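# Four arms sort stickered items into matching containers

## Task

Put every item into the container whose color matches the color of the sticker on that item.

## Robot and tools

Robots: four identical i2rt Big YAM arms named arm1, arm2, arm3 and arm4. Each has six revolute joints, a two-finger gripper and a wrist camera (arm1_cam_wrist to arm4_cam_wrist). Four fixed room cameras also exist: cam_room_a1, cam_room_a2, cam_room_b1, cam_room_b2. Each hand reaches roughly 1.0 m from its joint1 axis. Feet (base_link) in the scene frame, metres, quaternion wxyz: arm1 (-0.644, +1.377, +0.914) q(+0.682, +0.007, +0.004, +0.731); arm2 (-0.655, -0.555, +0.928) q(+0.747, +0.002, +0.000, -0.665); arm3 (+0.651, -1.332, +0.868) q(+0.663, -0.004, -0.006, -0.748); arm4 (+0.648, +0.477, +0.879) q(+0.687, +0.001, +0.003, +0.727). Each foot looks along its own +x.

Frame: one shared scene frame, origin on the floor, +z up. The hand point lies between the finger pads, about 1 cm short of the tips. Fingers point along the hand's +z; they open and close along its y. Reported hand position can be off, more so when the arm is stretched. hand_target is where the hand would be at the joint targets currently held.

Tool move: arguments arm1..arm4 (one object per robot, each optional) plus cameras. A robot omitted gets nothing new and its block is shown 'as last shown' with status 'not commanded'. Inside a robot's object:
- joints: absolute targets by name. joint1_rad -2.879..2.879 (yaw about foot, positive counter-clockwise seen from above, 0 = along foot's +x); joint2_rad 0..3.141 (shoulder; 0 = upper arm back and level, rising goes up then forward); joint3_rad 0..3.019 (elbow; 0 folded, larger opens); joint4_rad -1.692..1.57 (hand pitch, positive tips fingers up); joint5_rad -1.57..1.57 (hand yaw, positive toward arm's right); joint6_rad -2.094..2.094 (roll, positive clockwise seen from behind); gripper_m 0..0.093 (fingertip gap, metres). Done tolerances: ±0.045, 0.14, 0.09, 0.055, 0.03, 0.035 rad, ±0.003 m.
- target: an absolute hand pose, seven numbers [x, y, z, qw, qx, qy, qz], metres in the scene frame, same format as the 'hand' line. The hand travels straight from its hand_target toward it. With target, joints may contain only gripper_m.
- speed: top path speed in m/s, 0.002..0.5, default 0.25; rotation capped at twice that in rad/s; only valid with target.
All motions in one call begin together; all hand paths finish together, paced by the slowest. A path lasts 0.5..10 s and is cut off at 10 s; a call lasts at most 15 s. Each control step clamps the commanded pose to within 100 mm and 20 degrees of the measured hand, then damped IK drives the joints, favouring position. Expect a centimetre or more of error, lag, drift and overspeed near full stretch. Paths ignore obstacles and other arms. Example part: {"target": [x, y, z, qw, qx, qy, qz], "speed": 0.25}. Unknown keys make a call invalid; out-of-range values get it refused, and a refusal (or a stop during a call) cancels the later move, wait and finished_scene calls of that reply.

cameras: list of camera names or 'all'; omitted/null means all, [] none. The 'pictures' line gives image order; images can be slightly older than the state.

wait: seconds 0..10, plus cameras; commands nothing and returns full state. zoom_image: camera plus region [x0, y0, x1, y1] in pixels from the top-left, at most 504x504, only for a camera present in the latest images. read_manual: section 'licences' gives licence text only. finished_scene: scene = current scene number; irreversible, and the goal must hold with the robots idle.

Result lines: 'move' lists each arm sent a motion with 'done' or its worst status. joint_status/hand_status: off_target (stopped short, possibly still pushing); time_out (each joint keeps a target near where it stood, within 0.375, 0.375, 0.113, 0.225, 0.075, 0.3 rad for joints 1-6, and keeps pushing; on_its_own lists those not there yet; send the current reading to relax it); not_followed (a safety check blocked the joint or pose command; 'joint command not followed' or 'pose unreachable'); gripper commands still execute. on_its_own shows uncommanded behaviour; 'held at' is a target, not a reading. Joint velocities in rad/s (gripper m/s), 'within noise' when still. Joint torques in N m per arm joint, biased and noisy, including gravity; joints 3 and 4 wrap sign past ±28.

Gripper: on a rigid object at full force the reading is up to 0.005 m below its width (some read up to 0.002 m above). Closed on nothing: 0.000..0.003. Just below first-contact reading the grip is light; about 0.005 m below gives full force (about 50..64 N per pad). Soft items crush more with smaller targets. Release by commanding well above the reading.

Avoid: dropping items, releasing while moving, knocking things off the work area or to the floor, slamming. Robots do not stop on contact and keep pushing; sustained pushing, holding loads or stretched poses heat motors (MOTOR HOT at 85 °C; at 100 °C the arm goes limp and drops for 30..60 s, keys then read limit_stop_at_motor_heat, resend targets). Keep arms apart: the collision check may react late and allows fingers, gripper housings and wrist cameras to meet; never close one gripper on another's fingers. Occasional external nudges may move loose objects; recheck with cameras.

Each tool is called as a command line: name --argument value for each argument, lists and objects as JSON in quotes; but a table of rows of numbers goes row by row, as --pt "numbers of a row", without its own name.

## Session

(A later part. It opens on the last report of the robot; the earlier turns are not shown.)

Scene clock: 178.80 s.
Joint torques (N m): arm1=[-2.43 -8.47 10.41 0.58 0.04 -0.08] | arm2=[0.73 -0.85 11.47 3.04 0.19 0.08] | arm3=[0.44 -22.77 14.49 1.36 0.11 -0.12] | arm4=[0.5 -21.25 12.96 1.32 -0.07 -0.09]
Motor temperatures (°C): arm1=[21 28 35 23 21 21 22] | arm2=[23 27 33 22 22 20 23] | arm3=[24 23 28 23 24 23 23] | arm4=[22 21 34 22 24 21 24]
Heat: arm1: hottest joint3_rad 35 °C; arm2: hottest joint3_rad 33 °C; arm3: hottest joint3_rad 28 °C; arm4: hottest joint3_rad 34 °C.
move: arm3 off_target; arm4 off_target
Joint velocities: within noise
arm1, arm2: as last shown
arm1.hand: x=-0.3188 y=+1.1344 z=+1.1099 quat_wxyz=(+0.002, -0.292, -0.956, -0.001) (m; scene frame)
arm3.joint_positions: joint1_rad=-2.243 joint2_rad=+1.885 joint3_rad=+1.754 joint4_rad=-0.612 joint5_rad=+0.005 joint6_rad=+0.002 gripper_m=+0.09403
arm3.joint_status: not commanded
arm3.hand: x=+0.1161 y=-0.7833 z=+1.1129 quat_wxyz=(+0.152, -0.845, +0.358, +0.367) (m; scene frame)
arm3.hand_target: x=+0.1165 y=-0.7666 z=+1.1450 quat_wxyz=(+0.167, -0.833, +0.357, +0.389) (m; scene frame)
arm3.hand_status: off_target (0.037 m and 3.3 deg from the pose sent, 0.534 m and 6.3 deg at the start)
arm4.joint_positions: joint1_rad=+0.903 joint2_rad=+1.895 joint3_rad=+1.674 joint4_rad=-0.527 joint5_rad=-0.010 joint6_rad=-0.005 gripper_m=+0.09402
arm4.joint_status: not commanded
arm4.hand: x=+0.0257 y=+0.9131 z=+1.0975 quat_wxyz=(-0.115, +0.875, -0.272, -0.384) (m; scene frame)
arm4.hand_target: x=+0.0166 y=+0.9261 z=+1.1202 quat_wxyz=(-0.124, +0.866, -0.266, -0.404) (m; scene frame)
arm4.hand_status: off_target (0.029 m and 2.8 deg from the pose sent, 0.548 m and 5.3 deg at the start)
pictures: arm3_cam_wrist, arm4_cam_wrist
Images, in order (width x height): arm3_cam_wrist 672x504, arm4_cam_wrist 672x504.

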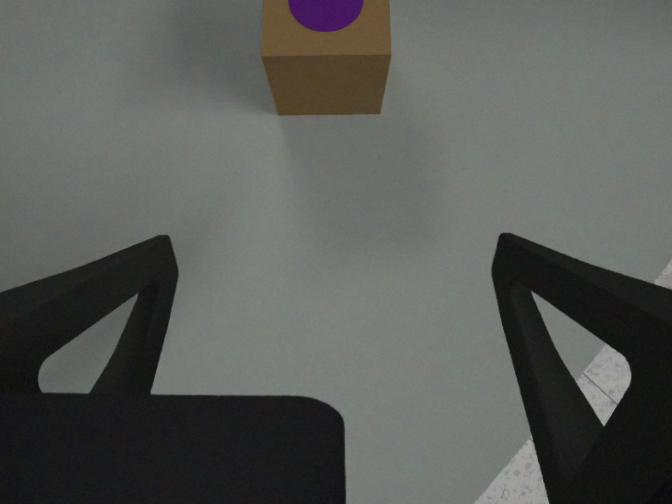

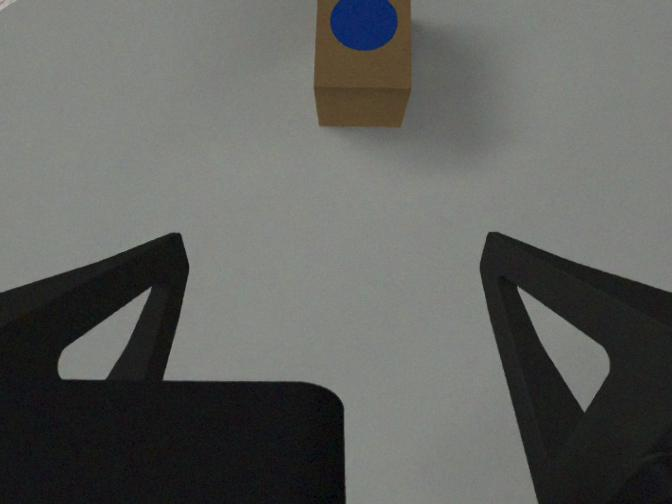

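move --arm3 '{"target":[0.054,-0.704,1.110,-0.1665,0.8329,-0.3571,-0.3884],"speed":0.15}' --arm4 '{"target":[-0.041,0.978,1.082,-0.1239,0.8664,-0.2657,-0.4040],"speed":0.15}' --cameras '["arm3_cam_wrist","arm4_cam_wrist"]'

Scene clock: 189.23 s.
Joint torques (N m): arm1=[-2.43 -8.7 10.4 0.65 0.03 -0.01] | arm2=[0.73 -0.79 11.44 3.08 0.18 0.08] | arm3=[0.67 -26.87 14.58 1.17 0.11 -0.11] | arm4=[0.44 -24.41 13.07 0.85 -0.07 -0.1]
Motor temperatures (°C): arm1=[21 27 34 23 21 21 22] | arm2=[23 27 34 22 22 20 23] | arm3=[24 24 29 23 24 23 23] | arm4=[22 22 35 22 24 21 24]
Heat: arm1: hottest joint3_rad 34 °C; arm2: hottest joint3_rad 34 °C; arm3: hottest joint3_rad 29 °C; arm4: hottest joint3_rad 35 °C.
move: arm3 off_target; arm4 off_target
Joint velocities: within noise
arm1, arm2: as last shown
arm3.joint_positions: joint1_rad=-2.243 joint2_rad=+2.160 joint3_rad=+2.105 joint4_rad=-0.681 joint5_rad=+0.007 joint6_rad=+0.002 gripper_m=+0.09403
arm3.joint_status: not commanded
arm3.hand: x=+0.0539 y=-0.7202 z=+1.0799 quat_wxyz=(+0.153, -0.844, +0.358, +0.370) (m; scene frame)
arm3.hand_target: x=+0.0554 y=-0.7055 z=+1.1100 quat_wxyz=(+0.167, -0.833, +0.357, +0.389) (m; scene frame)
arm3.hand_status: off_target (0.034 m and 2.9 deg from the pose sent, 0.101 m and 3.3 deg at the start)
arm4.joint_positions: joint1_rad=+0.888 joint2_rad=+2.126 joint3_rad=+1.951 joint4_rad=-0.551 joint5_rad=-0.020 joint6_rad=-0.014 gripper_m=+0.09402
arm4.joint_status: not commanded
arm4.hand: x=-0.0331 y=+0.9672 z=+1.0672 quat_wxyz=(-0.118, +0.870, -0.272, -0.393) (m; scene frame)
arm4.hand_target: x=-0.0399 y=+0.9774 z=+1.0820 quat_wxyz=(-0.124, +0.866, -0.266, -0.404) (m; scene frame)
arm4.hand_status: off_target (0.020 m and 1.6 deg from the pose sent, 0.094 m and 2.8 deg at the start)
pictures: arm3_cam_wrist, arm4_cam_wrist
Images, in order (width x height): arm3_cam_wrist 672x504, arm4_cam_wrist 672x504.

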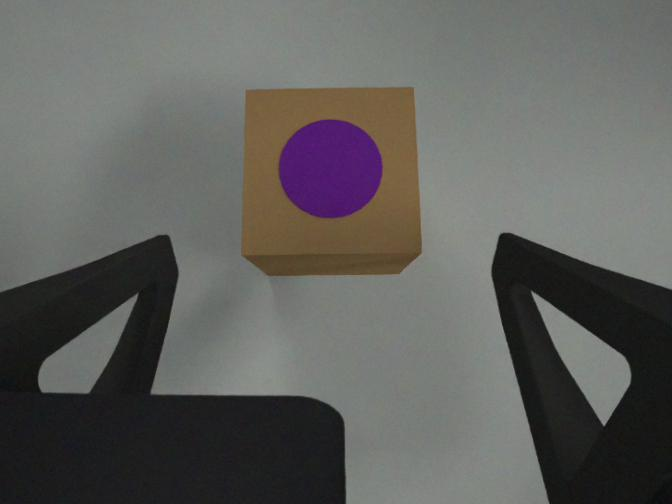

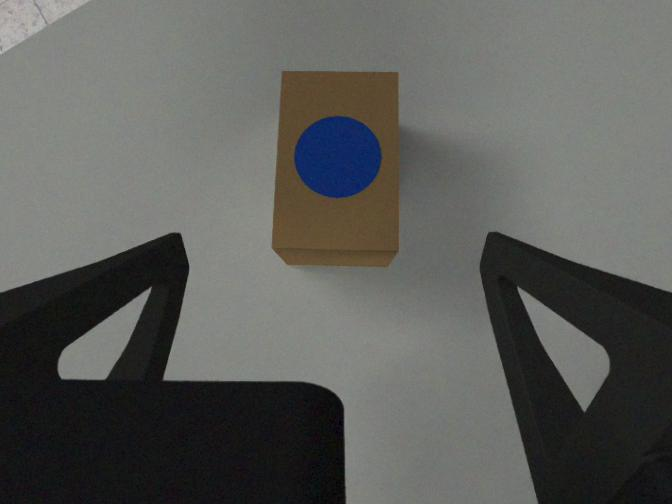

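move --arm3 '{"target":[0.032,-0.683,1.071,-0.1665,0.8329,-0.3571,-0.3884],"speed":0.12}' --arm4 '{"target":[-0.068,0.996,1.044,-0.1239,0.8664,-0.2657,-0.4040],"speed":0.12}' --cameras '["arm3_cam_wrist","arm4_cam_wrist"]'

Scene clock: 200.70 s.
Joint torques (N m): arm1=[-2.49 -8.06 10.4 0.64 0.08 -0.04] | arm2=[0.79 -0.85 11.43 3.07 0.19 0.09] | arm3=[0.5 -28.28 14.41 1.72 0.13 -0.11] | arm4=[0.67 -25.88 13.29 1.25 -0.02 -0.07]
Motor temperatures (°C): arm1=[21 27 34 23 21 21 22] | arm2=[23 26 34 22 22 20 23] | arm3=[24 25 32 23 24 23 23] | arm4=[22 24 36 22 24 21 24]
Heat: arm1: hottest joint3_rad 34 °C; arm2: hottest joint3_rad 34 °C; arm3: hottest joint3_rad 32 °C; arm4: hottest joint3_rad 36 °C.
move: arm3 off_target; arm4 off_target
Joint velocities: within noise
arm1, arm2: as last shown
arm3.joint_positions: joint1_rad=-2.243 joint2_rad=+2.276 joint3_rad=+2.210 joint4_rad=-0.681 joint5_rad=+0.008 joint6_rad=+0.002 gripper_m=+0.09403
arm3.joint_status: not commanded
arm3.hand: x=+0.0343 y=-0.7004 z=+1.0405 quat_wxyz=(+0.152, -0.846, +0.359, +0.365) (m; scene frame)
arm3.hand_target: x=+0.0337 y=-0.6848 z=+1.0711 quat_wxyz=(+0.167, -0.833, +0.357, +0.389) (m; scene frame)
arm3.hand_status: off_target (0.035 m and 3.5 deg from the pose sent, 0.044 m and 2.9 deg at the start)
arm4.joint_positions: joint1_rad=+0.888 joint2_rad=+2.249 joint3_rad=+2.065 joint4_rad=-0.551 joint5_rad=-0.020 joint6_rad=-0.014 gripper_m=+0.09402
arm4.joint_status: not commanded
arm4.hand: x=-0.0584 y=+0.9852 z=+1.0287 quat_wxyz=(-0.117, +0.872, -0.272, -0.390) (m; scene frame)
arm4.hand_target: x=-0.0667 y=+0.9952 z=+1.0441 quat_wxyz=(-0.124, +0.866, -0.266, -0.404) (m; scene frame)
arm4.hand_status: off_target (0.021 m and 2.1 deg from the pose sent, 0.051 m and 1.6 deg at the start)
pictures: arm3_cam_wrist, arm4_cam_wrist
Images, in order (width x height): arm3_cam_wrist 672x504, arm4_cam_wrist 672x504.

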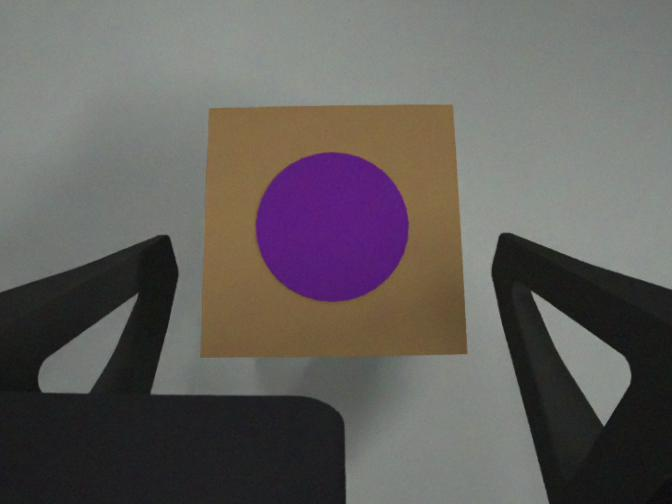

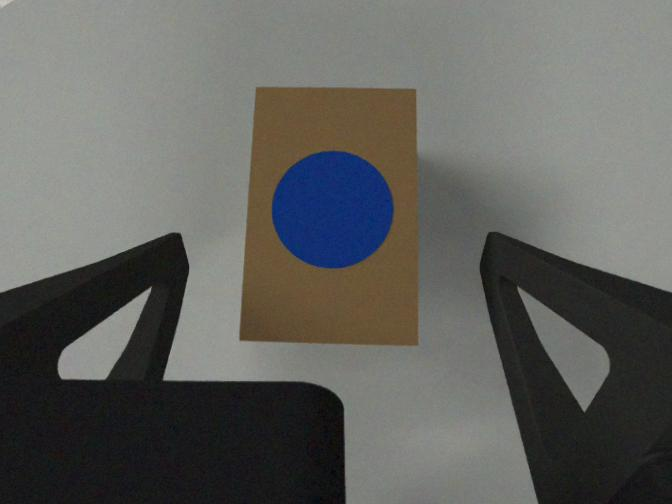

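move --arm3 '{"joints":{"gripper_m":0.035}}' --arm4 '{"joints":{"gripper_m":0.03}}' --cameras '["arm3_cam_wrist","arm4_cam_wrist"]'

move --arm3 '{"target":[0.13,-0.775,1.17,-0.1665,0.8329,-0.3571,-0.3884],"speed":0.2}' --arm4 '{"target":[0.06,0.905,1.14,-0.1239,0.8664,-0.2657,-0.4040],"speed":0.2}' --cameras '["arm3_cam_wrist","arm4_cam_wrist"]'

Scene clock: 206.23 s.
Joint torques (N m): arm1=[-2.61 -8.7 10.39 0.68 0.01 -0.07] | arm2=[0.73 -0.85 11.44 3.04 0.18 0.07] | arm3=[0.79 -28.28 14.46 1.72 0.11 -0.1] | arm4=[0.26 -25.76 13.27 1.21 -0.02 -0.08]
Motor temperatures (°C): arm1=[21 27 34 23 21 21 22] | arm2=[23 26 34 22 22 20 23] | arm3=[24 26 33 23 24 23 23] | arm4=[22 25 38 22 24 21 24]
Heat: arm1: hottest joint3_rad 34 °C; arm2: hottest joint3_rad 34 °C; arm3: hottest joint3_rad 33 °C; arm4: hottest joint3_rad 38 °C.
move: arm3 off_target; arm4 off_target
Joint velocities: within noise
arm1, arm2: as last shown
arm3.joint_positions: joint1_rad=-2.243 joint2_rad=+2.276 joint3_rad=+2.210 joint4_rad=-0.681 joint5_rad=+0.008 joint6_rad=+0.002 gripper_m=+0.05312
arm3.joint_status: gripper_m off_target (ended at +0.05314, target +0.03500)
arm3.hand: x=+0.0343 y=-0.7004 z=+1.0405 quat_wxyz=(+0.152, -0.846, +0.359, +0.365) (m; scene frame)
arm3.hand_target: x=+0.0337 y=-0.6848 z=+1.0711 quat_wxyz=(+0.167, -0.833, +0.357, +0.389) (m; scene frame)
arm3.hand_status: not commanded
arm4.joint_positions: joint1_rad=+0.888 joint2_rad=+2.249 joint3_rad=+2.065 joint4_rad=-0.551 joint5_rad=-0.020 joint6_rad=-0.014 gripper_m=+0.04408
arm4.joint_status: gripper_m off_target (ended at +0.04412, target +0.03000)
arm4.hand: x=-0.0584 y=+0.9852 z=+1.0287 quat_wxyz=(-0.117, +0.872, -0.272, -0.390) (m; scene frame)
arm4.hand_target: x=-0.0667 y=+0.9952 z=+1.0441 quat_wxyz=(-0.124, +0.866, -0.266, -0.404) (m; scene frame)
arm4.hand_status: not commanded
pictures: arm3_cam_wrist, arm4_cam_wrist
Images, in order (width x height): arm3_cam_wrist 672x504, arm4_cam_wrist 672x504.

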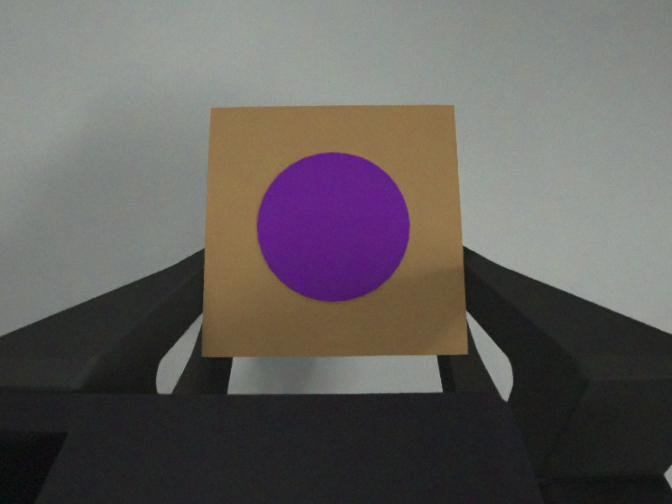

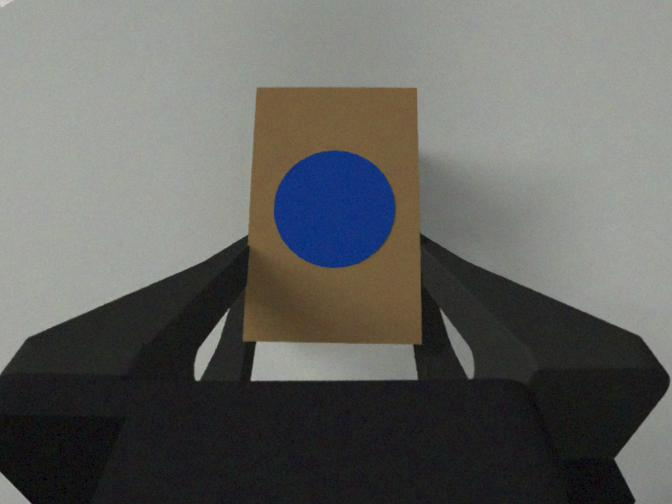

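Scene clock: 207.90 s.
Joint torques (N m): arm1=[-2.96 -8.59 10.45 0.53 0.06 -0.04] | arm2=[0.73 -0.79 11.45 3.07 0.18 0.09] | arm3=[0.5 -23.18 9.46 1.52 -0.08 -0.13] | arm4=[0.21 -21.25 9.42 1.42 -0.07 -0.09]
Motor temperatures (°C): arm1=[21 27 34 23 21 21 21] | arm2=[23 26 34 22 22 20 23] | arm3=[24 26 33 23 24 23 23] | arm4=[22 25 38 22 24 21 25]
Heat: arm1: hottest joint3_rad 34 °C; arm2: hottest joint3_rad 34 °C; arm3: hottest joint3_rad 33 °C; arm4: hottest joint3_rad 38 °C.
move: arm3 off_target; arm4 done
Joint velocities: within noise
arm1, arm2: as last shown
arm3.joint_positions: joint1_rad=-2.249 joint2_rad=+1.846 joint3_rad=+1.811 joint4_rad=-0.659 joint5_rad=+0.005 joint6_rad=-0.001 gripper_m=+0.05312
arm3.joint_status: not commanded
arm3.hand: x=+0.1210 y=-0.7810 z=+1.1652 quat_wxyz=(+0.162, -0.835, +0.355, +0.387) (m; scene frame)
arm3.hand_target: x=+0.1299 y=-0.7750 z=+1.1700 quat_wxyz=(+0.166, -0.833, +0.357, +0.388) (m; scene frame)
arm3.hand_status: off_target (0.012 m and 0.6 deg from the pose sent, 0.177 m and 3.5 deg at the start)
arm4.joint_positions: joint1_rad=+0.888 joint2_rad=+1.775 joint3_rad=+1.584 joint4_rad=-0.522 joint5_rad=-0.021 joint6_rad=-0.015 gripper_m=+0.04408
arm4.joint_status: not commanded
arm4.hand: x=+0.0588 y=+0.9011 z=+1.1346 quat_wxyz=(-0.120, +0.868, -0.270, -0.399) (m; scene frame)
arm4.hand_target: x=+0.0601 y=+0.9050 z=+1.1400 quat_wxyz=(-0.124, +0.866, -0.266, -0.404) (m; scene frame)
arm4.hand_status: done (0.007 m and 0.9 deg from the pose sent, 0.181 m and 2.1 deg at the start)
pictures: arm3_cam_wrist, arm4_cam_wrist
Images, in order (width x height): arm3_cam_wrist 672x504, arm4_cam_wrist 672x504.

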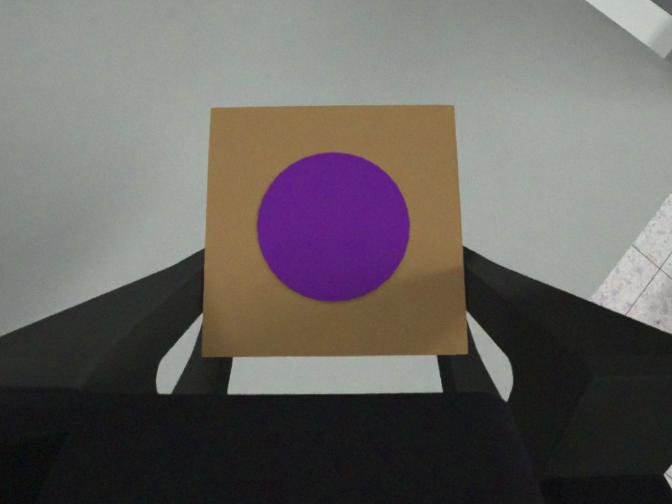

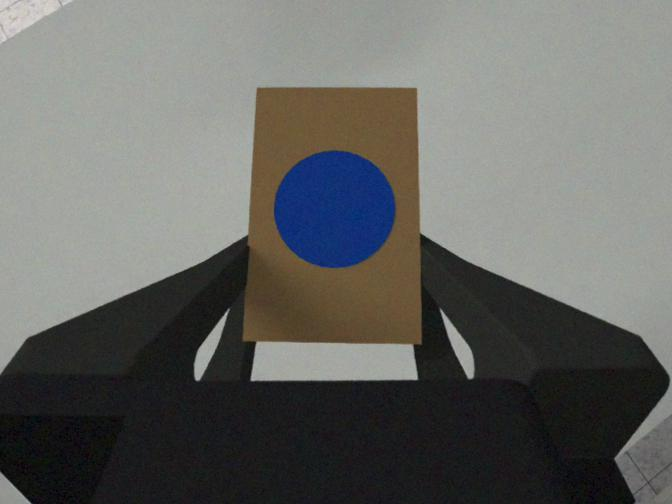

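move --arm3 '{"target":[0.46,-1.13,1.30,-0.1665,0.8329,-0.3571,-0.3884],"speed":0.3}' --arm4 '{"target":[0.45,0.62,1.30,-0.1239,0.8664,-0.2657,-0.4040],"speed":0.3}' --cameras '[]'

move --arm3 '{"joints":{"joint1_rad":1.74,"joint2_rad":0.9,"joint3_rad":1.2,"joint4_rad":-1.0,"joint5_rad":0,"joint6_rad":0}}' --arm4 '{"joints":{"joint1_rad":-1.815,"joint2_rad":0.9,"joint3_rad":1.2,"joint4_rad":-1.0,"joint5_rad":0,"joint6_rad":0}}' --cameras '["arm3_cam_wrist","arm4_cam_wrist"]'

move --arm3 '{"target":[1.194,-1.305,0.95,-0.4225,0.0221,-0.906,-0.0103],"speed":0.25}' --arm4 '{"target":[1.161,0.38,0.95,-0.4207,-0.0845,-0.9023,0.0394],"speed":0.25}' --cameras '["arm3_cam_wrist","arm4_cam_wrist"]'

Scene clock: 222.67 s.
Joint torques (N m): arm1=[-2.61 -8.76 10.5 0.66 0.07 -0.1] | arm2=[0.79 -0.85 11.48 3.08 0.18 0.08] | arm3=[2.2 0.03 9.39 1.39 0.12 0.03] | arm4=[0.26 1.73 11.59 0.91 0.07 -0.01]
Motor temperatures (°C): arm1=[21 26 34 23 21 21 21] | arm2=[23 26 34 22 22 20 23] | arm3=[24 27 32 23 24 23 24] | arm4=[22 26 38 22 24 21 25]
Heat: arm1: hottest joint3_rad 34 °C; arm2: hottest joint3_rad 34 °C; arm3: hottest joint3_rad 32 °C; arm4: hottest joint3_rad 38 °C.
move: arm3 done; arm4 off_target
Joint velocities: within noise
arm1, arm2: as last shown
arm3.joint_positions: joint1_rad=-2.244 joint2_rad=+0.609 joint3_rad=+1.120 joint4_rad=-1.200 joint5_rad=+0.027 joint6_rad=+0.005 gripper_m=+0.05312
arm3.joint_status: not commanded
arm3.hand: x=+0.4626 y=-1.1275 z=+1.2980 quat_wxyz=(+0.170, -0.832, +0.360, +0.387) (m; scene frame)
arm3.hand_target: x=+0.4601 y=-1.1300 z=+1.3000 quat_wxyz=(+0.166, -0.833, +0.357, +0.389) (m; scene frame)
arm3.hand_status: done (0.004 m and 0.5 deg from the pose sent, 0.505 m and 0.6 deg at the start)
arm4.joint_positions: joint1_rad=+0.888 joint2_rad=+0.521 joint3_rad=+1.030 joint4_rad=-1.235 joint5_rad=-0.021 joint6_rad=-0.015 gripper_m=+0.04408
arm4.joint_status: not commanded
arm4.hand: x=+0.4496 y=+0.6196 z=+1.2803 quat_wxyz=(-0.118, +0.870, -0.271, -0.393) (m; scene frame)
arm4.hand_target: x=+0.4503 y=+0.6198 z=+1.2996 quat_wxyz=(-0.124, +0.866, -0.266, -0.404) (m; scene frame)
arm4.hand_status: off_target (0.020 m and 1.6 deg from the pose sent, 0.509 m and 0.9 deg at the start)
pictures: none
No camera images: "cameras" was empty.

Scene clock: 225.30 s.
Joint torques (N m): arm1=[-2.55 -8.59 10.51 0.57 0.05 -0.03] | arm2=[0.73 -0.79 11.45 3.06 0.19 0.08] | arm3=[1.79 -6.71 12.15 1.36 0.15 -0.12] | arm4=[0.5 -6.95 10.58 1.74 0.04 0.18]
Motor temperatures (°C): arm1=[21 26 34 23 21 21 21] | arm2=[23 26 34 22 22 20 23] | arm3=[24 27 32 23 25 23 24] | arm4=[22 25 38 22 24 21 25]
Heat: arm1: hottest joint3_rad 34 °C; arm2: hottest joint3_rad 34 °C; arm3: hottest joint3_rad 32 °C; arm4: hottest joint3_rad 38 °C.
move: arm3 done; arm4 done
Joint velocities: within noise
arm1, arm2: as last shown
arm3.joint_positions: joint1_rad=+1.733 joint2_rad=+0.913 joint3_rad=+1.169 joint4_rad=-0.997 joint5_rad=-0.003 joint6_rad=+0.007 gripper_m=+0.05388
arm3.joint_status: all done
arm3.hand: x=+1.0452 y=-1.3099 z=+1.2699 quat_wxyz=(-0.403, +0.019, -0.915, -0.004) (m; scene frame)
arm3.hand_target: x=+1.0427 y=-1.3073 z=+1.2915 quat_wxyz=(-0.422, +0.025, -0.906, -0.004) (m; scene frame)
arm3.hand_status: not commanded
arm4.joint_positions: joint1_rad=-1.816 joint2_rad=+0.916 joint3_rad=+1.179 joint4_rad=-1.013 joint5_rad=+0.001 joint6_rad=-0.011 gripper_m=+0.04405
arm4.joint_status: all done
arm4.hand: x=+1.0365 y=+0.4043 z=+1.2816 quat_wxyz=(-0.395, -0.081, -0.914, +0.042) (m; scene frame)
arm4.hand_target: x=+1.0356 y=+0.4050 z=+1.3015 quat_wxyz=(-0.418, -0.084, -0.904, +0.041) (m; scene frame)
arm4.hand_status: not commanded
pictures: arm3_cam_wrist, arm4_cam_wrist
Images, in order (width x height): arm3_cam_wrist 672x504, arm4_cam_wrist 672x504.

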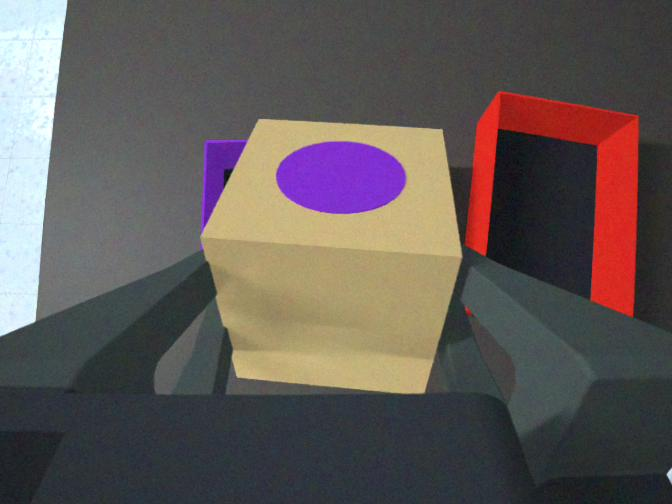

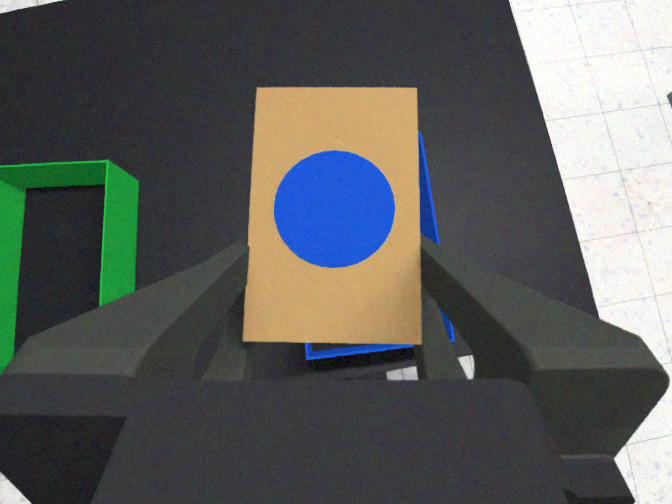

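Scene clock: 227.47 s.
Joint torques (N m): arm1=[-2.61 -8.53 10.35 0.55 0.06 -0.07] | arm2=[0.62 -0.91 11.41 3.06 0.18 0.09] | arm3=[1.38 -14.62 7.38 2.33 -0.08 -0.04] | arm4=[0.5 -12.51 7.1 2 -0.04 0.17]
Motor temperatures (°C): arm1=[21 26 34 23 21 21 21] | arm2=[23 26 34 22 22 20 23] | arm3=[24 27 32 23 25 23 24] | arm4=[22 25 38 22 24 21 25]
Heat: arm1: hottest joint3_rad 34 °C; arm2: hottest joint3_rad 34 °C; arm3: hottest joint3_rad 32 °C; arm4: hottest joint3_rad 38 °C.
move: arm3 off_target; arm4 off_target
Joint velocities: within noise
arm1.joint_positions: joint1_rad=-2.287 joint2_rad=+1.401 joint3_rad=+1.223 joint4_rad=-1.383 joint5_rad=-0.008 joint6_rad=-0.054 gripper_m=+0.09293
arm1.joint_status: not commanded
arm1.hand: x=-0.3188 y=+1.1344 z=+1.1099 quat_wxyz=(+0.002, -0.292, -0.956, -0.001) (m; scene frame)
arm1.hand_target: x=-0.3200 y=+1.1300 z=+1.1100 quat_wxyz=(+0.000, -0.293, -0.956, +0.000) (m; scene frame)
arm1.hand_status: not commanded
arm2.joint_positions: joint1_rad=+1.263 joint2_rad=+0.592 joint3_rad=+0.900 joint4_rad=-1.019 joint5_rad=+0.000 joint6_rad=+0.613 gripper_m=+0.09290
arm2.joint_status: not commanded
arm2.hand: x=-0.3655 y=-0.6129 z=+1.2819 quat_wxyz=(-0.408, -0.356, -0.836, -0.089) (m; scene frame)
arm2.hand_target: x=-0.3608 y=-0.6145 z=+1.2835 quat_wxyz=(-0.413, -0.358, -0.833, -0.090) (m; scene frame)
arm2.hand_status: not commanded
arm3.joint_positions: joint1_rad=+1.733 joint2_rad=+1.571 joint3_rad=+0.770 joint4_rad=+0.065 joint5_rad=-0.011 joint6_rad=+0.007 gripper_m=+0.05388
arm3.joint_status: not commanded
arm3.hand: x=+1.1882 y=-1.3073 z=+0.9372 quat_wxyz=(-0.405, +0.021, -0.914, -0.008) (m; scene frame)
arm3.hand_target: x=+1.1938 y=-1.3051 z=+0.9499 quat_wxyz=(-0.422, +0.022, -0.906, -0.010) (m; scene frame)
arm3.hand_status: off_target (0.014 m and 2.2 deg from the pose sent, 0.353 m and 2.6 deg at the start)
arm4.joint_positions: joint1_rad=-1.816 joint2_rad=+1.534 joint3_rad=+0.695 joint4_rad=+0.112 joint5_rad=-0.001 joint6_rad=-0.010 gripper_m=+0.04405
arm4.joint_status: not commanded
arm4.hand: x=+1.1537 y=+0.3807 z=+0.9408 quat_wxyz=(-0.405, -0.080, -0.910, +0.042) (m; scene frame)
arm4.hand_target: x=+1.1608 y=+0.3799 z=+0.9501 quat_wxyz=(-0.421, -0.084, -0.902, +0.039) (m; scene frame)
arm4.hand_status: off_target (0.012 m and 2.0 deg from the pose sent, 0.355 m and 3.3 deg at the start)
pictures: arm3_cam_wrist, arm4_cam_wrist
Images, in order (width x height): arm3_cam_wrist 672x504, arm4_cam_wrist 672x504.

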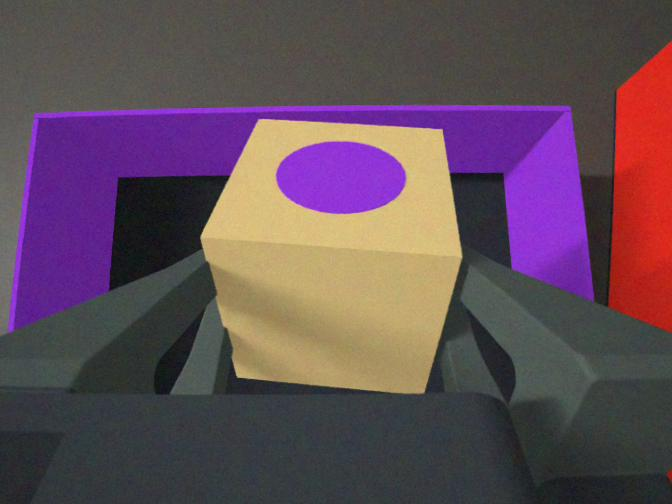

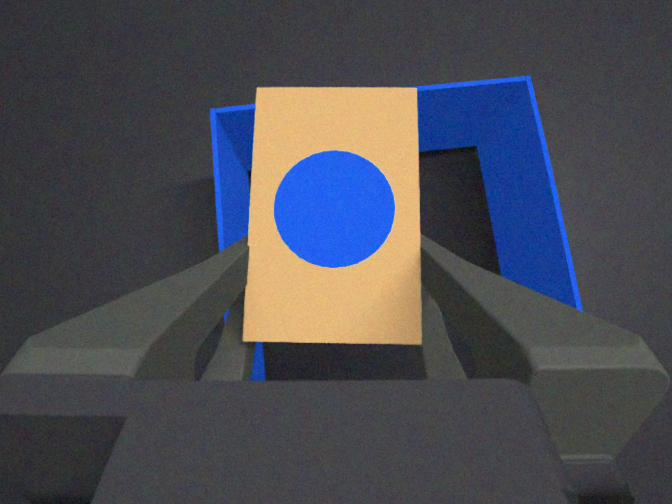

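move --arm3 '{"target":[1.20,-1.304,0.95,0,0.0244,-0.9997,0],"speed":0.25}' --arm4 '{"target":[1.186,0.350,0.82,-0.4207,-0.0845,-0.9023,0.0394],"speed":0.15}' --cameras '["arm3_cam_wrist","arm4_cam_wrist"]'

Scene clock: 249.33 s.
Joint torques (N m): arm1=[-2.32 -8.35 10.5 0.42 0.05 -0.02] | arm2=[0.67 -0.85 11.47 3.08 0.19 0.08] | arm3=[1.26 -18.43 11.88 -0.49 -0.03 -0.12] | arm4=[0.56 -13.8 6.04 2 -0.08 -0.11]
Motor temperatures (°C): arm1=[21 26 34 23 21 21 21] | arm2=[23 25 34 23 22 20 23] | arm3=[24 26 31 23 24 23 24] | arm4=[22 24 35 22 24 21 26]
Heat: arm1: hottest joint3_rad 34 °C; arm2: hottest joint3_rad 34 °C; arm3: hottest joint3_rad 31 °C; arm4: hottest joint3_rad 35 °C.
move: arm3 off_target; arm4 off_target
Joint velocities: within noise
arm1, arm2: as last shown
arm3.joint_positions: joint1_rad=+1.733 joint2_rad=+1.855 joint3_rad=+1.421 joint4_rad=-1.172 joint5_rad=-0.012 joint6_rad=+0.004 gripper_m=+0.05388
arm3.joint_status: not commanded
arm3.hand: x=+1.1814 y=-1.3073 z=+0.9368 quat_wxyz=(+0.017, +0.018, -1.000, +0.001) (m; scene frame)
arm3.hand_target: x=+1.1991 y=-1.3041 z=+0.9502 quat_wxyz=(+0.000, +0.024, -1.000, +0.000) (m; scene frame)
arm3.hand_status: off_target (0.023 m and 2.1 deg from the pose sent, 0.018 m and 47.8 deg at the start)
arm4.joint_positions: joint1_rad=-1.866 joint2_rad=+1.936 joint3_rad=+0.721 joint4_rad=+0.484 joint5_rad=-0.044 joint6_rad=-0.020 gripper_m=+0.04405
arm4.joint_status: not commanded
arm4.hand: x=+1.1702 y=+0.3571 z=+0.8146 quat_wxyz=(-0.404, -0.090, -0.910, +0.035) (m; scene frame)
arm4.hand_target: x=+1.1854 y=+0.3502 z=+0.8205 quat_wxyz=(-0.421, -0.084, -0.902, +0.040) (m; scene frame)
arm4.hand_status: off_target (0.018 m and 2.2 deg from the pose sent, 0.129 m and 2.0 deg at the start)
pictures: arm3_cam_wrist, arm4_cam_wrist
Images, in order (width x height): arm3_cam_wrist 672x504, arm4_cam_wrist 672x504.

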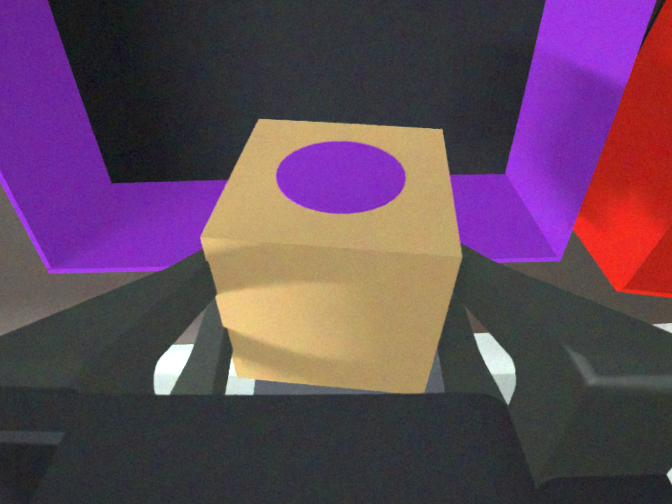

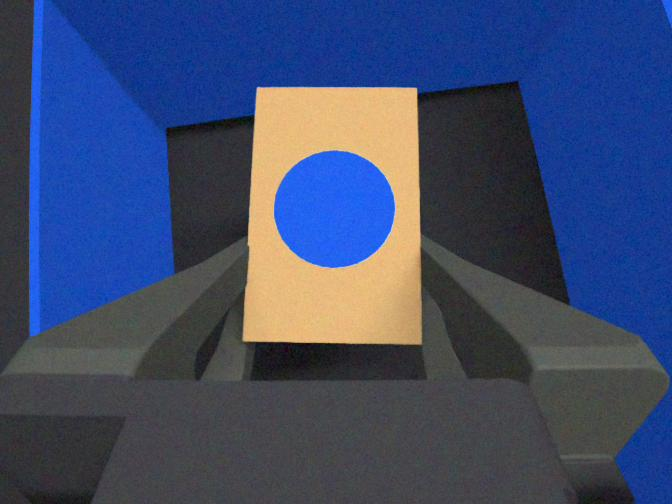

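move --arm3 '{"target":[1.205,-1.304,0.84,0,0.0244,-0.9997,0],"speed":0.15}' --arm4 '{"target":[1.186,0.350,0.787,-0.4207,-0.0845,-0.9023,0.0394],"speed":0.08}' --cameras '["arm3_cam_wrist","arm4_cam_wrist"]'

Scene clock: 255.57 s.
Joint torques (N m): arm1=[-2.9 -8.82 10.47 0.55 0.07 -0.04] | arm2=[0.67 -0.79 11.45 3.08 0.18 0.08] | arm3=[1.32 -20.6 6.86 0.32 -0.03 -0.1] | arm4=[-0.03 -14.62 5.16 1.83 -0.06 -0.07]
Motor temperatures (°C): arm1=[21 26 34 23 21 21 21] | arm2=[23 25 34 23 22 20 23] | arm3=[24 26 31 23 24 23 24] | arm4=[22 24 34 22 24 21 26]
Heat: arm1: hottest joint3_rad 34 °C; arm2: hottest joint3_rad 34 °C; arm3: hottest joint3_rad 31 °C; arm4: hottest joint3_rad 34 °C.
move: arm3 done; arm4 off_target
Joint velocities: within noise
arm1, arm2: as last shown
arm3.joint_positions: joint1_rad=+1.733 joint2_rad=+2.017 joint3_rad=+1.386 joint4_rad=-0.951 joint5_rad=-0.012 joint6_rad=+0.004 gripper_m=+0.05388
arm3.joint_status: not commanded
arm3.hand: x=+1.2029 y=-1.3078 z=+0.8398 quat_wxyz=(+0.005, +0.019, -1.000, +0.001) (m; scene frame)
arm3.hand_target: x=+1.2050 y=-1.3041 z=+0.8400 quat_wxyz=(+0.000, +0.024, -1.000, +0.000) (m; scene frame)
arm3.hand_status: done (0.004 m and 0.9 deg from the pose sent, 0.100 m and 2.1 deg at the start)
arm4.joint_positions: joint1_rad=-1.866 joint2_rad=+2.035 joint3_rad=+0.738 joint4_rad=+0.571 joint5_rad=-0.044 joint6_rad=-0.020 gripper_m=+0.04405
arm4.joint_status: not commanded
arm4.hand: x=+1.1728 y=+0.3563 z=+0.7848 quat_wxyz=(-0.407, -0.090, -0.908, +0.035) (m; scene frame)
arm4.hand_target: x=+1.1854 y=+0.3502 z=+0.7871 quat_wxyz=(-0.420, -0.085, -0.903, +0.039) (m; scene frame)
arm4.hand_status: off_target (0.015 m and 1.9 deg from the pose sent, 0.033 m and 2.2 deg at the start)
pictures: arm3_cam_wrist, arm4_cam_wrist
Images, in order (width x height): arm3_cam_wrist 672x504, arm4_cam_wrist 672x504.

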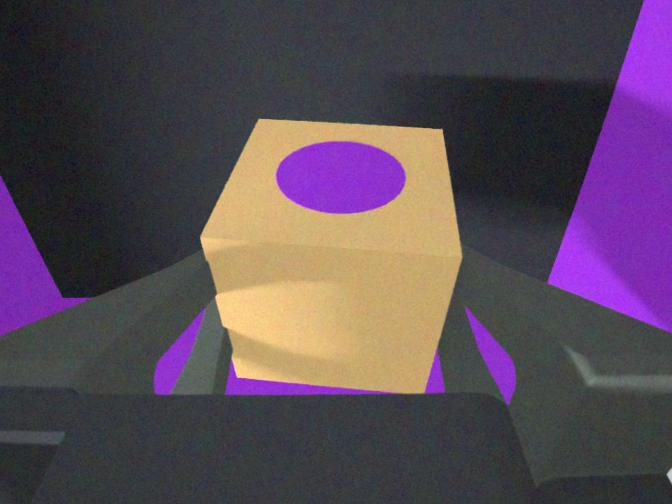

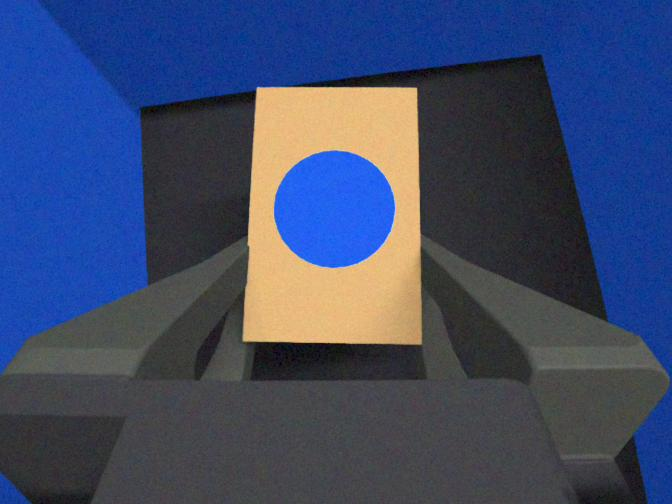

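move --arm3 '{"target":[1.205,-1.304,0.80,0,0.0244,-0.9997,0],"speed":0.08}' --arm4 '{"target":[1.186,0.350,0.773,-0.4207,-0.0845,-0.9023,0.0394],"speed":0.05}' --cameras '["arm3_cam_wrist","arm4_cam_wrist"]'

Scene clock: 260.10 s.
Joint torques (N m): arm1=[-2.9 -8.7 10.33 0.66 0.04 -0.05] | arm2=[0.73 -0.85 11.47 3.06 0.19 0.08] | arm3=[1.67 -20.54 6.37 0.28 -0.04 -0.09] | arm4=[-0.03 -14.92 4.92 1.98 -0.06 -0.07]
Motor temperatures (°C): arm1=[21 26 34 23 21 21 21] | arm2=[23 25 34 23 22 20 23] | arm3=[24 26 31 23 24 23 24] | arm4=[22 24 33 22 24 21 26]
Heat: arm1: hottest joint3_rad 34 °C; arm2: hottest joint3_rad 34 °C; arm3: hottest joint3_rad 31 °C; arm4: hottest joint3_rad 33 °C.
move: arm3 done; arm4 off_target
Joint velocities: within noise
arm1, arm2: as last shown
arm3.joint_positions: joint1_rad=+1.733 joint2_rad=+2.078 joint3_rad=+1.369 joint4_rad=-0.867 joint5_rad=-0.012 joint6_rad=+0.004 gripper_m=+0.05388
arm3.joint_status: not commanded
arm3.hand: x=+1.2041 y=-1.3083 z=+0.8019 quat_wxyz=(+0.002, +0.019, -1.000, +0.001) (m; scene frame)
arm3.hand_target: x=+1.2051 y=-1.3041 z=+0.8001 quat_wxyz=(+0.000, +0.024, -1.000, +0.000) (m; scene frame)
arm3.hand_status: done (0.005 m and 0.7 deg from the pose sent, 0.040 m and 0.9 deg at the start)
arm4.joint_positions: joint1_rad=-1.866 joint2_rad=+2.077 joint3_rad=+0.747 joint4_rad=+0.606 joint5_rad=-0.044 joint6_rad=-0.020 gripper_m=+0.04405
arm4.joint_status: not commanded
arm4.hand: x=+1.1739 y=+0.3560 z=+0.7720 quat_wxyz=(-0.408, -0.090, -0.908, +0.035) (m; scene frame)
arm4.hand_target: x=+1.1856 y=+0.3501 z=+0.7734 quat_wxyz=(-0.421, -0.085, -0.902, +0.040) (m; scene frame)
arm4.hand_status: off_target (0.014 m and 1.8 deg from the pose sent, 0.019 m and 1.9 deg at the start)
pictures: arm3_cam_wrist, arm4_cam_wrist
Images, in order (width x height): arm3_cam_wrist 672x504, arm4_cam_wrist 672x504.

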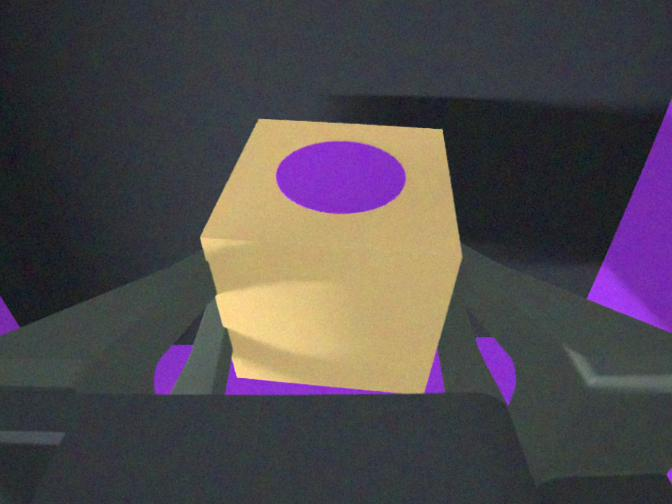

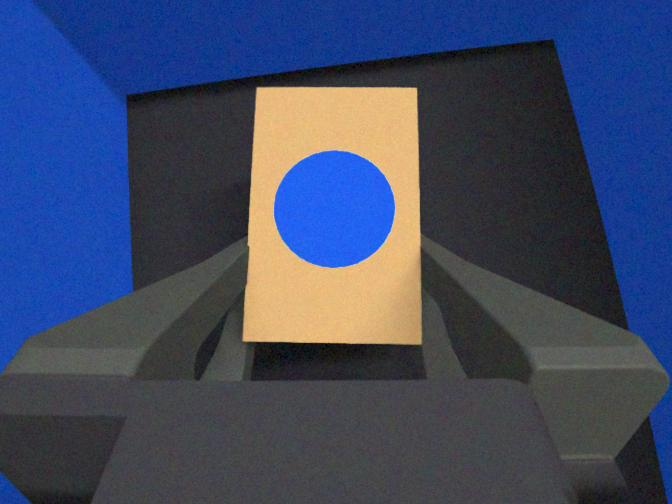

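move --arm3 '{"target":[1.205,-1.304,0.78,0,0.0244,-0.9997,0],"speed":0.06}' --arm4 '{"target":[1.186,0.350,0.760,-0.4207,-0.0845,-0.9023,0.0394],"speed":0.05}' --cameras '["arm3_cam_wrist","arm4_cam_wrist","cam_room_a2"]'

Scene clock: 264.87 s.
Joint torques (N m): arm1=[-2.67 -8.47 10.5 0.69 0.08 -0.05] | arm2=[0.73 -0.79 11.44 3.11 0.19 0.08] | arm3=[1.61 -20.13 5.74 0.32 -0.04 -0.09] | arm4=[0.21 -15.09 4.38 2.04 -0.09 -0.12]
Motor temperatures (°C): arm1=[21 26 34 23 21 21 21] | arm2=[23 25 34 23 22 20 23] | arm3=[24 26 30 23 24 23 24] | arm4=[22 24 33 22 24 21 26]
Heat: arm1: hottest joint3_rad 34 °C; arm2: hottest joint3_rad 34 °C; arm3: hottest joint3_rad 30 °C; arm4: hottest joint3_rad 33 °C.
move: arm3 done; arm4 off_target
Joint velocities: within noise
arm1, arm2: as last shown
arm3.joint_positions: joint1_rad=+1.733 joint2_rad=+2.106 joint3_rad=+1.369 joint4_rad=-0.828 joint5_rad=-0.012 joint6_rad=+0.004 gripper_m=+0.05388
arm3.joint_status: not commanded
arm3.hand: x=+1.2079 y=-1.3083 z=+0.7867 quat_wxyz=(-0.003, +0.019, -1.000, +0.001) (m; scene frame)
arm3.hand_target: x=+1.2050 y=-1.3041 z=+0.7801 quat_wxyz=(+0.000, +0.024, -1.000, +0.000) (m; scene frame)
arm3.hand_status: done (0.008 m and 0.7 deg from the pose sent, 0.022 m and 0.7 deg at the start)
arm4.joint_positions: joint1_rad=-1.866 joint2_rad=+2.118 joint3_rad=+0.758 joint4_rad=+0.637 joint5_rad=-0.044 joint6_rad=-0.020 gripper_m=+0.04405
arm4.joint_status: not commanded
arm4.hand: x=+1.1747 y=+0.3557 z=+0.7596 quat_wxyz=(-0.409, -0.090, -0.908, +0.035) (m; scene frame)
arm4.hand_target: x=+1.1856 y=+0.3501 z=+0.7603 quat_wxyz=(-0.421, -0.085, -0.902, +0.039) (m; scene frame)
arm4.hand_status: off_target (0.013 m and 1.7 deg from the pose sent, 0.018 m and 1.8 deg at the start)
pictures: arm3_cam_wrist, arm4_cam_wrist, cam_room_a2
Images, in order (width x height): arm3_cam_wrist 672x504, arm4_cam_wrist 672x504, cam_room_a2 672x504.

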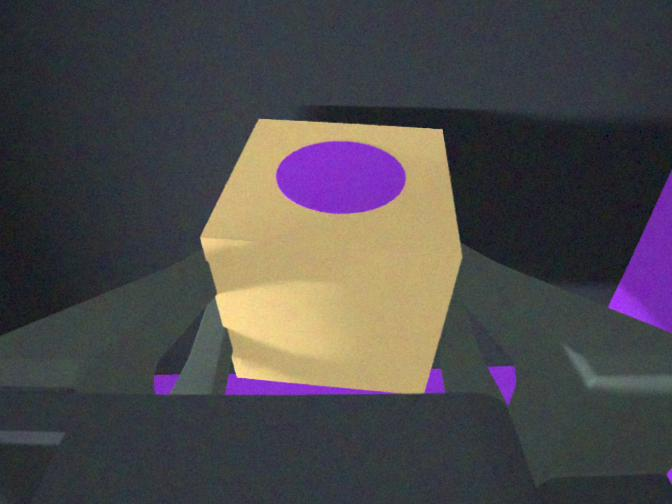

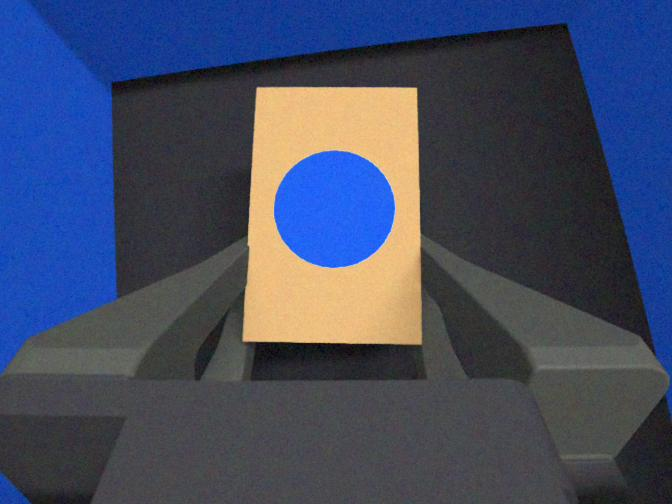

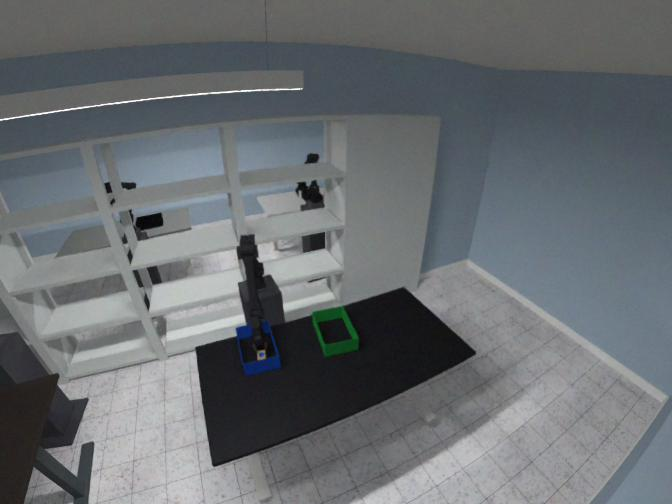

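move --arm3 '{"target":[1.205,-1.304,0.767,0,0.0244,-0.9997,0],"speed":0.06}' --arm4 '{"target":[1.186,0.350,0.747,-0.4207,-0.0845,-0.9023,0.0394],"speed":0.05}' --cameras '["arm3_cam_wrist","arm4_cam_wrist"]'

Scene clock: 271.77 s.
Joint torques (N m): arm1=[-2.43 -8.35 10.29 0.62 0.04 -0.05] | arm2=[0.73 -0.79 11.43 3.07 0.18 0.08] | arm3=[1.73 -20.01 5.74 0.35 -0.03 -0.09] | arm4=[0.15 -14.33 4.07 1.85 -0.01 -0.07]
Motor temperatures (°C): arm1=[21 26 34 23 21 21 21] | arm2=[23 25 34 23 22 20 23] | arm3=[24 26 30 23 24 23 24] | arm4=[22 24 32 22 24 21 26]
Heat: arm1: hottest joint3_rad 34 °C; arm2: hottest joint3_rad 34 °C; arm3: hottest joint3_rad 30 °C; arm4: hottest joint3_rad 32 °C.
move: arm3 done; arm4 done
Joint velocities: within noise
arm1, arm2: as last shown
arm3.joint_positions: joint1_rad=+1.733 joint2_rad=+2.126 joint3_rad=+1.366 joint4_rad=-0.803 joint5_rad=-0.012 joint6_rad=+0.004 gripper_m=+0.05388
arm3.joint_status: not commanded
arm3.hand: x=+1.2087 y=-1.3084 z=+0.7755 quat_wxyz=(-0.005, +0.019, -1.000, +0.001) (m; scene frame)
arm3.hand_target: x=+1.2050 y=-1.3041 z=+0.7672 quat_wxyz=(+0.000, +0.024, -1.000, +0.000) (m; scene frame)
arm3.hand_status: done (0.010 m and 0.8 deg from the pose sent, 0.020 m and 0.7 deg at the start)
arm4.joint_positions: joint1_rad=-1.866 joint2_rad=+2.150 joint3_rad=+0.773 joint4_rad=+0.670 joint5_rad=-0.044 joint6_rad=-0.021 gripper_m=+0.04405
arm4.joint_status: not commanded
arm4.hand: x=+1.1799 y=+0.3544 z=+0.7528 quat_wxyz=(-0.416, -0.089, -0.904, +0.036) (m; scene frame)
arm4.hand_target: x=+1.1857 y=+0.3501 z=+0.7472 quat_wxyz=(-0.421, -0.085, -0.902, +0.039) (m; scene frame)
arm4.hand_status: done (0.010 m and 0.9 deg from the pose sent, 0.018 m and 1.7 deg at the start)
pictures: arm3_cam_wrist, arm4_cam_wrist
Images, in order (width x height): arm3_cam_wrist 672x504, arm4_cam_wrist 672x504.

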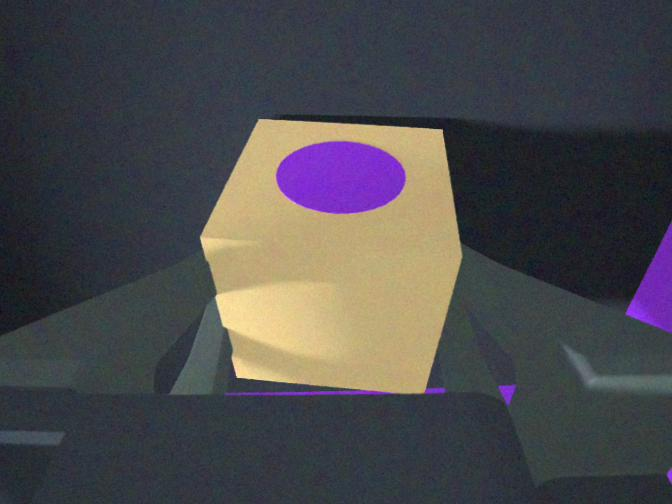

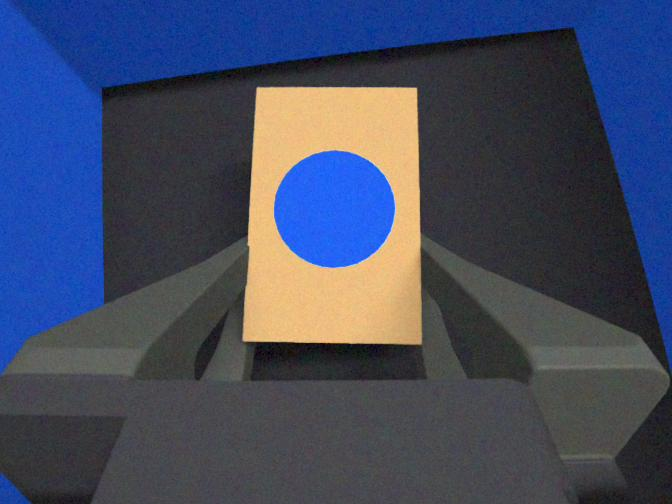

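move --arm3 '{"target":[1.205,-1.304,0.755,0,0.0244,-0.9997,0],"speed":0.06}' --arm4 '{"joints":{"gripper_m":0.07}}' --cameras '["arm3_cam_wrist","arm4_cam_wrist","cam_room_a1"]'

Scene clock: 276.67 s.
Joint torques (N m): arm1=[-2.14 -8.23 10.41 0.72 0.07 -0.06] | arm2=[0.79 -0.79 11.47 3.06 0.18 0.09] | arm3=[1.44 -18.14 5.55 0.77 0 -0.09] | arm4=[0.15 -14.33 3.99 1.91 -0.07 -0.1]
Motor temperatures (°C): arm1=[21 26 34 23 21 21 21] | arm2=[23 25 34 23 22 20 23] | arm3=[24 26 29 23 24 23 24] | arm4=[22 24 32 22 24 21 26]
Heat: arm1: hottest joint3_rad 34 °C; arm2: hottest joint3_rad 34 °C; arm3: hottest joint3_rad 29 °C; arm4: hottest joint3_rad 32 °C.
move: arm3 off_target; arm4 done
Joint velocities: within noise
arm1, arm2: as last shown
arm3.joint_positions: joint1_rad=+1.733 joint2_rad=+2.126 joint3_rad=+1.366 joint4_rad=-0.788 joint5_rad=-0.013 joint6_rad=+0.004 gripper_m=+0.05388
arm3.joint_status: not commanded
arm3.hand: x=+1.2120 y=-1.3082 z=+0.7752 quat_wxyz=(-0.011, +0.019, -1.000, +0.000) (m; scene frame)
arm3.hand_target: x=+1.2045 y=-1.3042 z=+0.7557 quat_wxyz=(+0.000, +0.024, -1.000, +0.000) (m; scene frame)
arm3.hand_status: off_target (0.022 m and 1.4 deg from the pose sent, 0.021 m and 0.8 deg at the start)
arm4.joint_positions: joint1_rad=-1.866 joint2_rad=+2.152 joint3_rad=+0.773 joint4_rad=+0.671 joint5_rad=-0.044 joint6_rad=-0.021 gripper_m=+0.06992
arm4.joint_status: all done
arm4.hand: x=+1.1795 y=+0.3546 z=+0.7519 quat_wxyz=(-0.415, -0.089, -0.905, +0.036) (m; scene frame)
arm4.hand_target: x=+1.1857 y=+0.3502 z=+0.7472 quat_wxyz=(-0.421, -0.084, -0.902, +0.039) (m; scene frame)
arm4.hand_status: not commanded
pictures: arm3_cam_wrist, arm4_cam_wrist, cam_room_a1
Images, in order (width x height): arm3_cam_wrist 672x504, arm4_cam_wrist 672x504, cam_room_a1 672x504.

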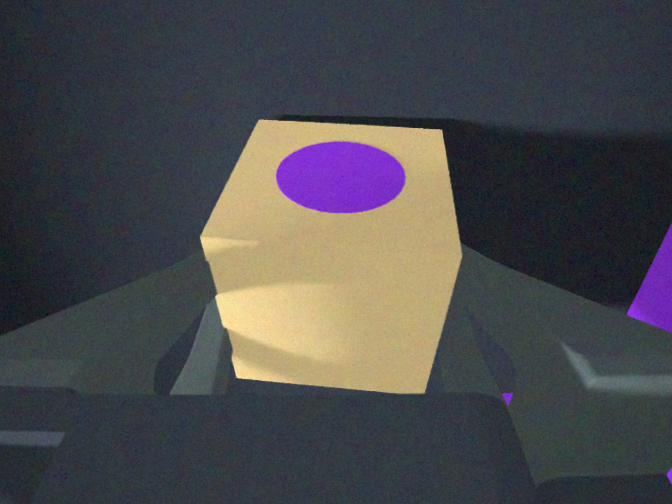

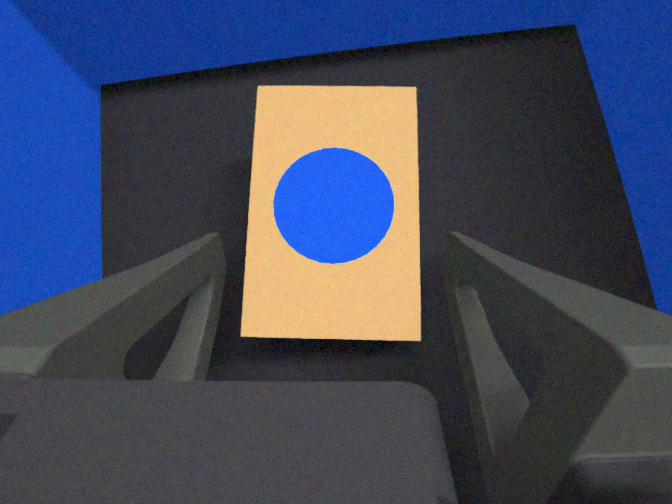

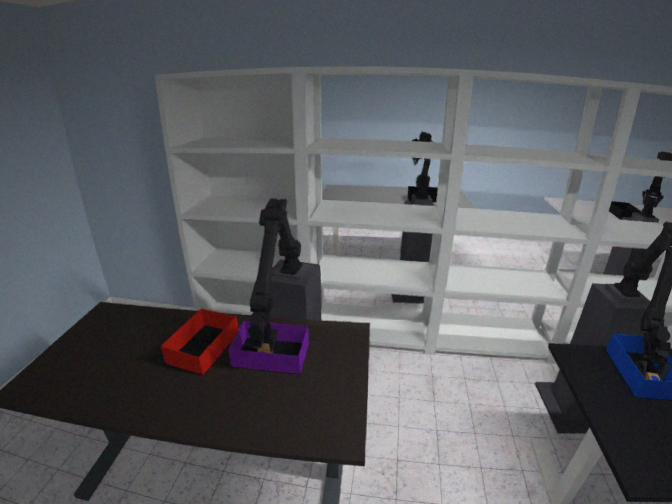

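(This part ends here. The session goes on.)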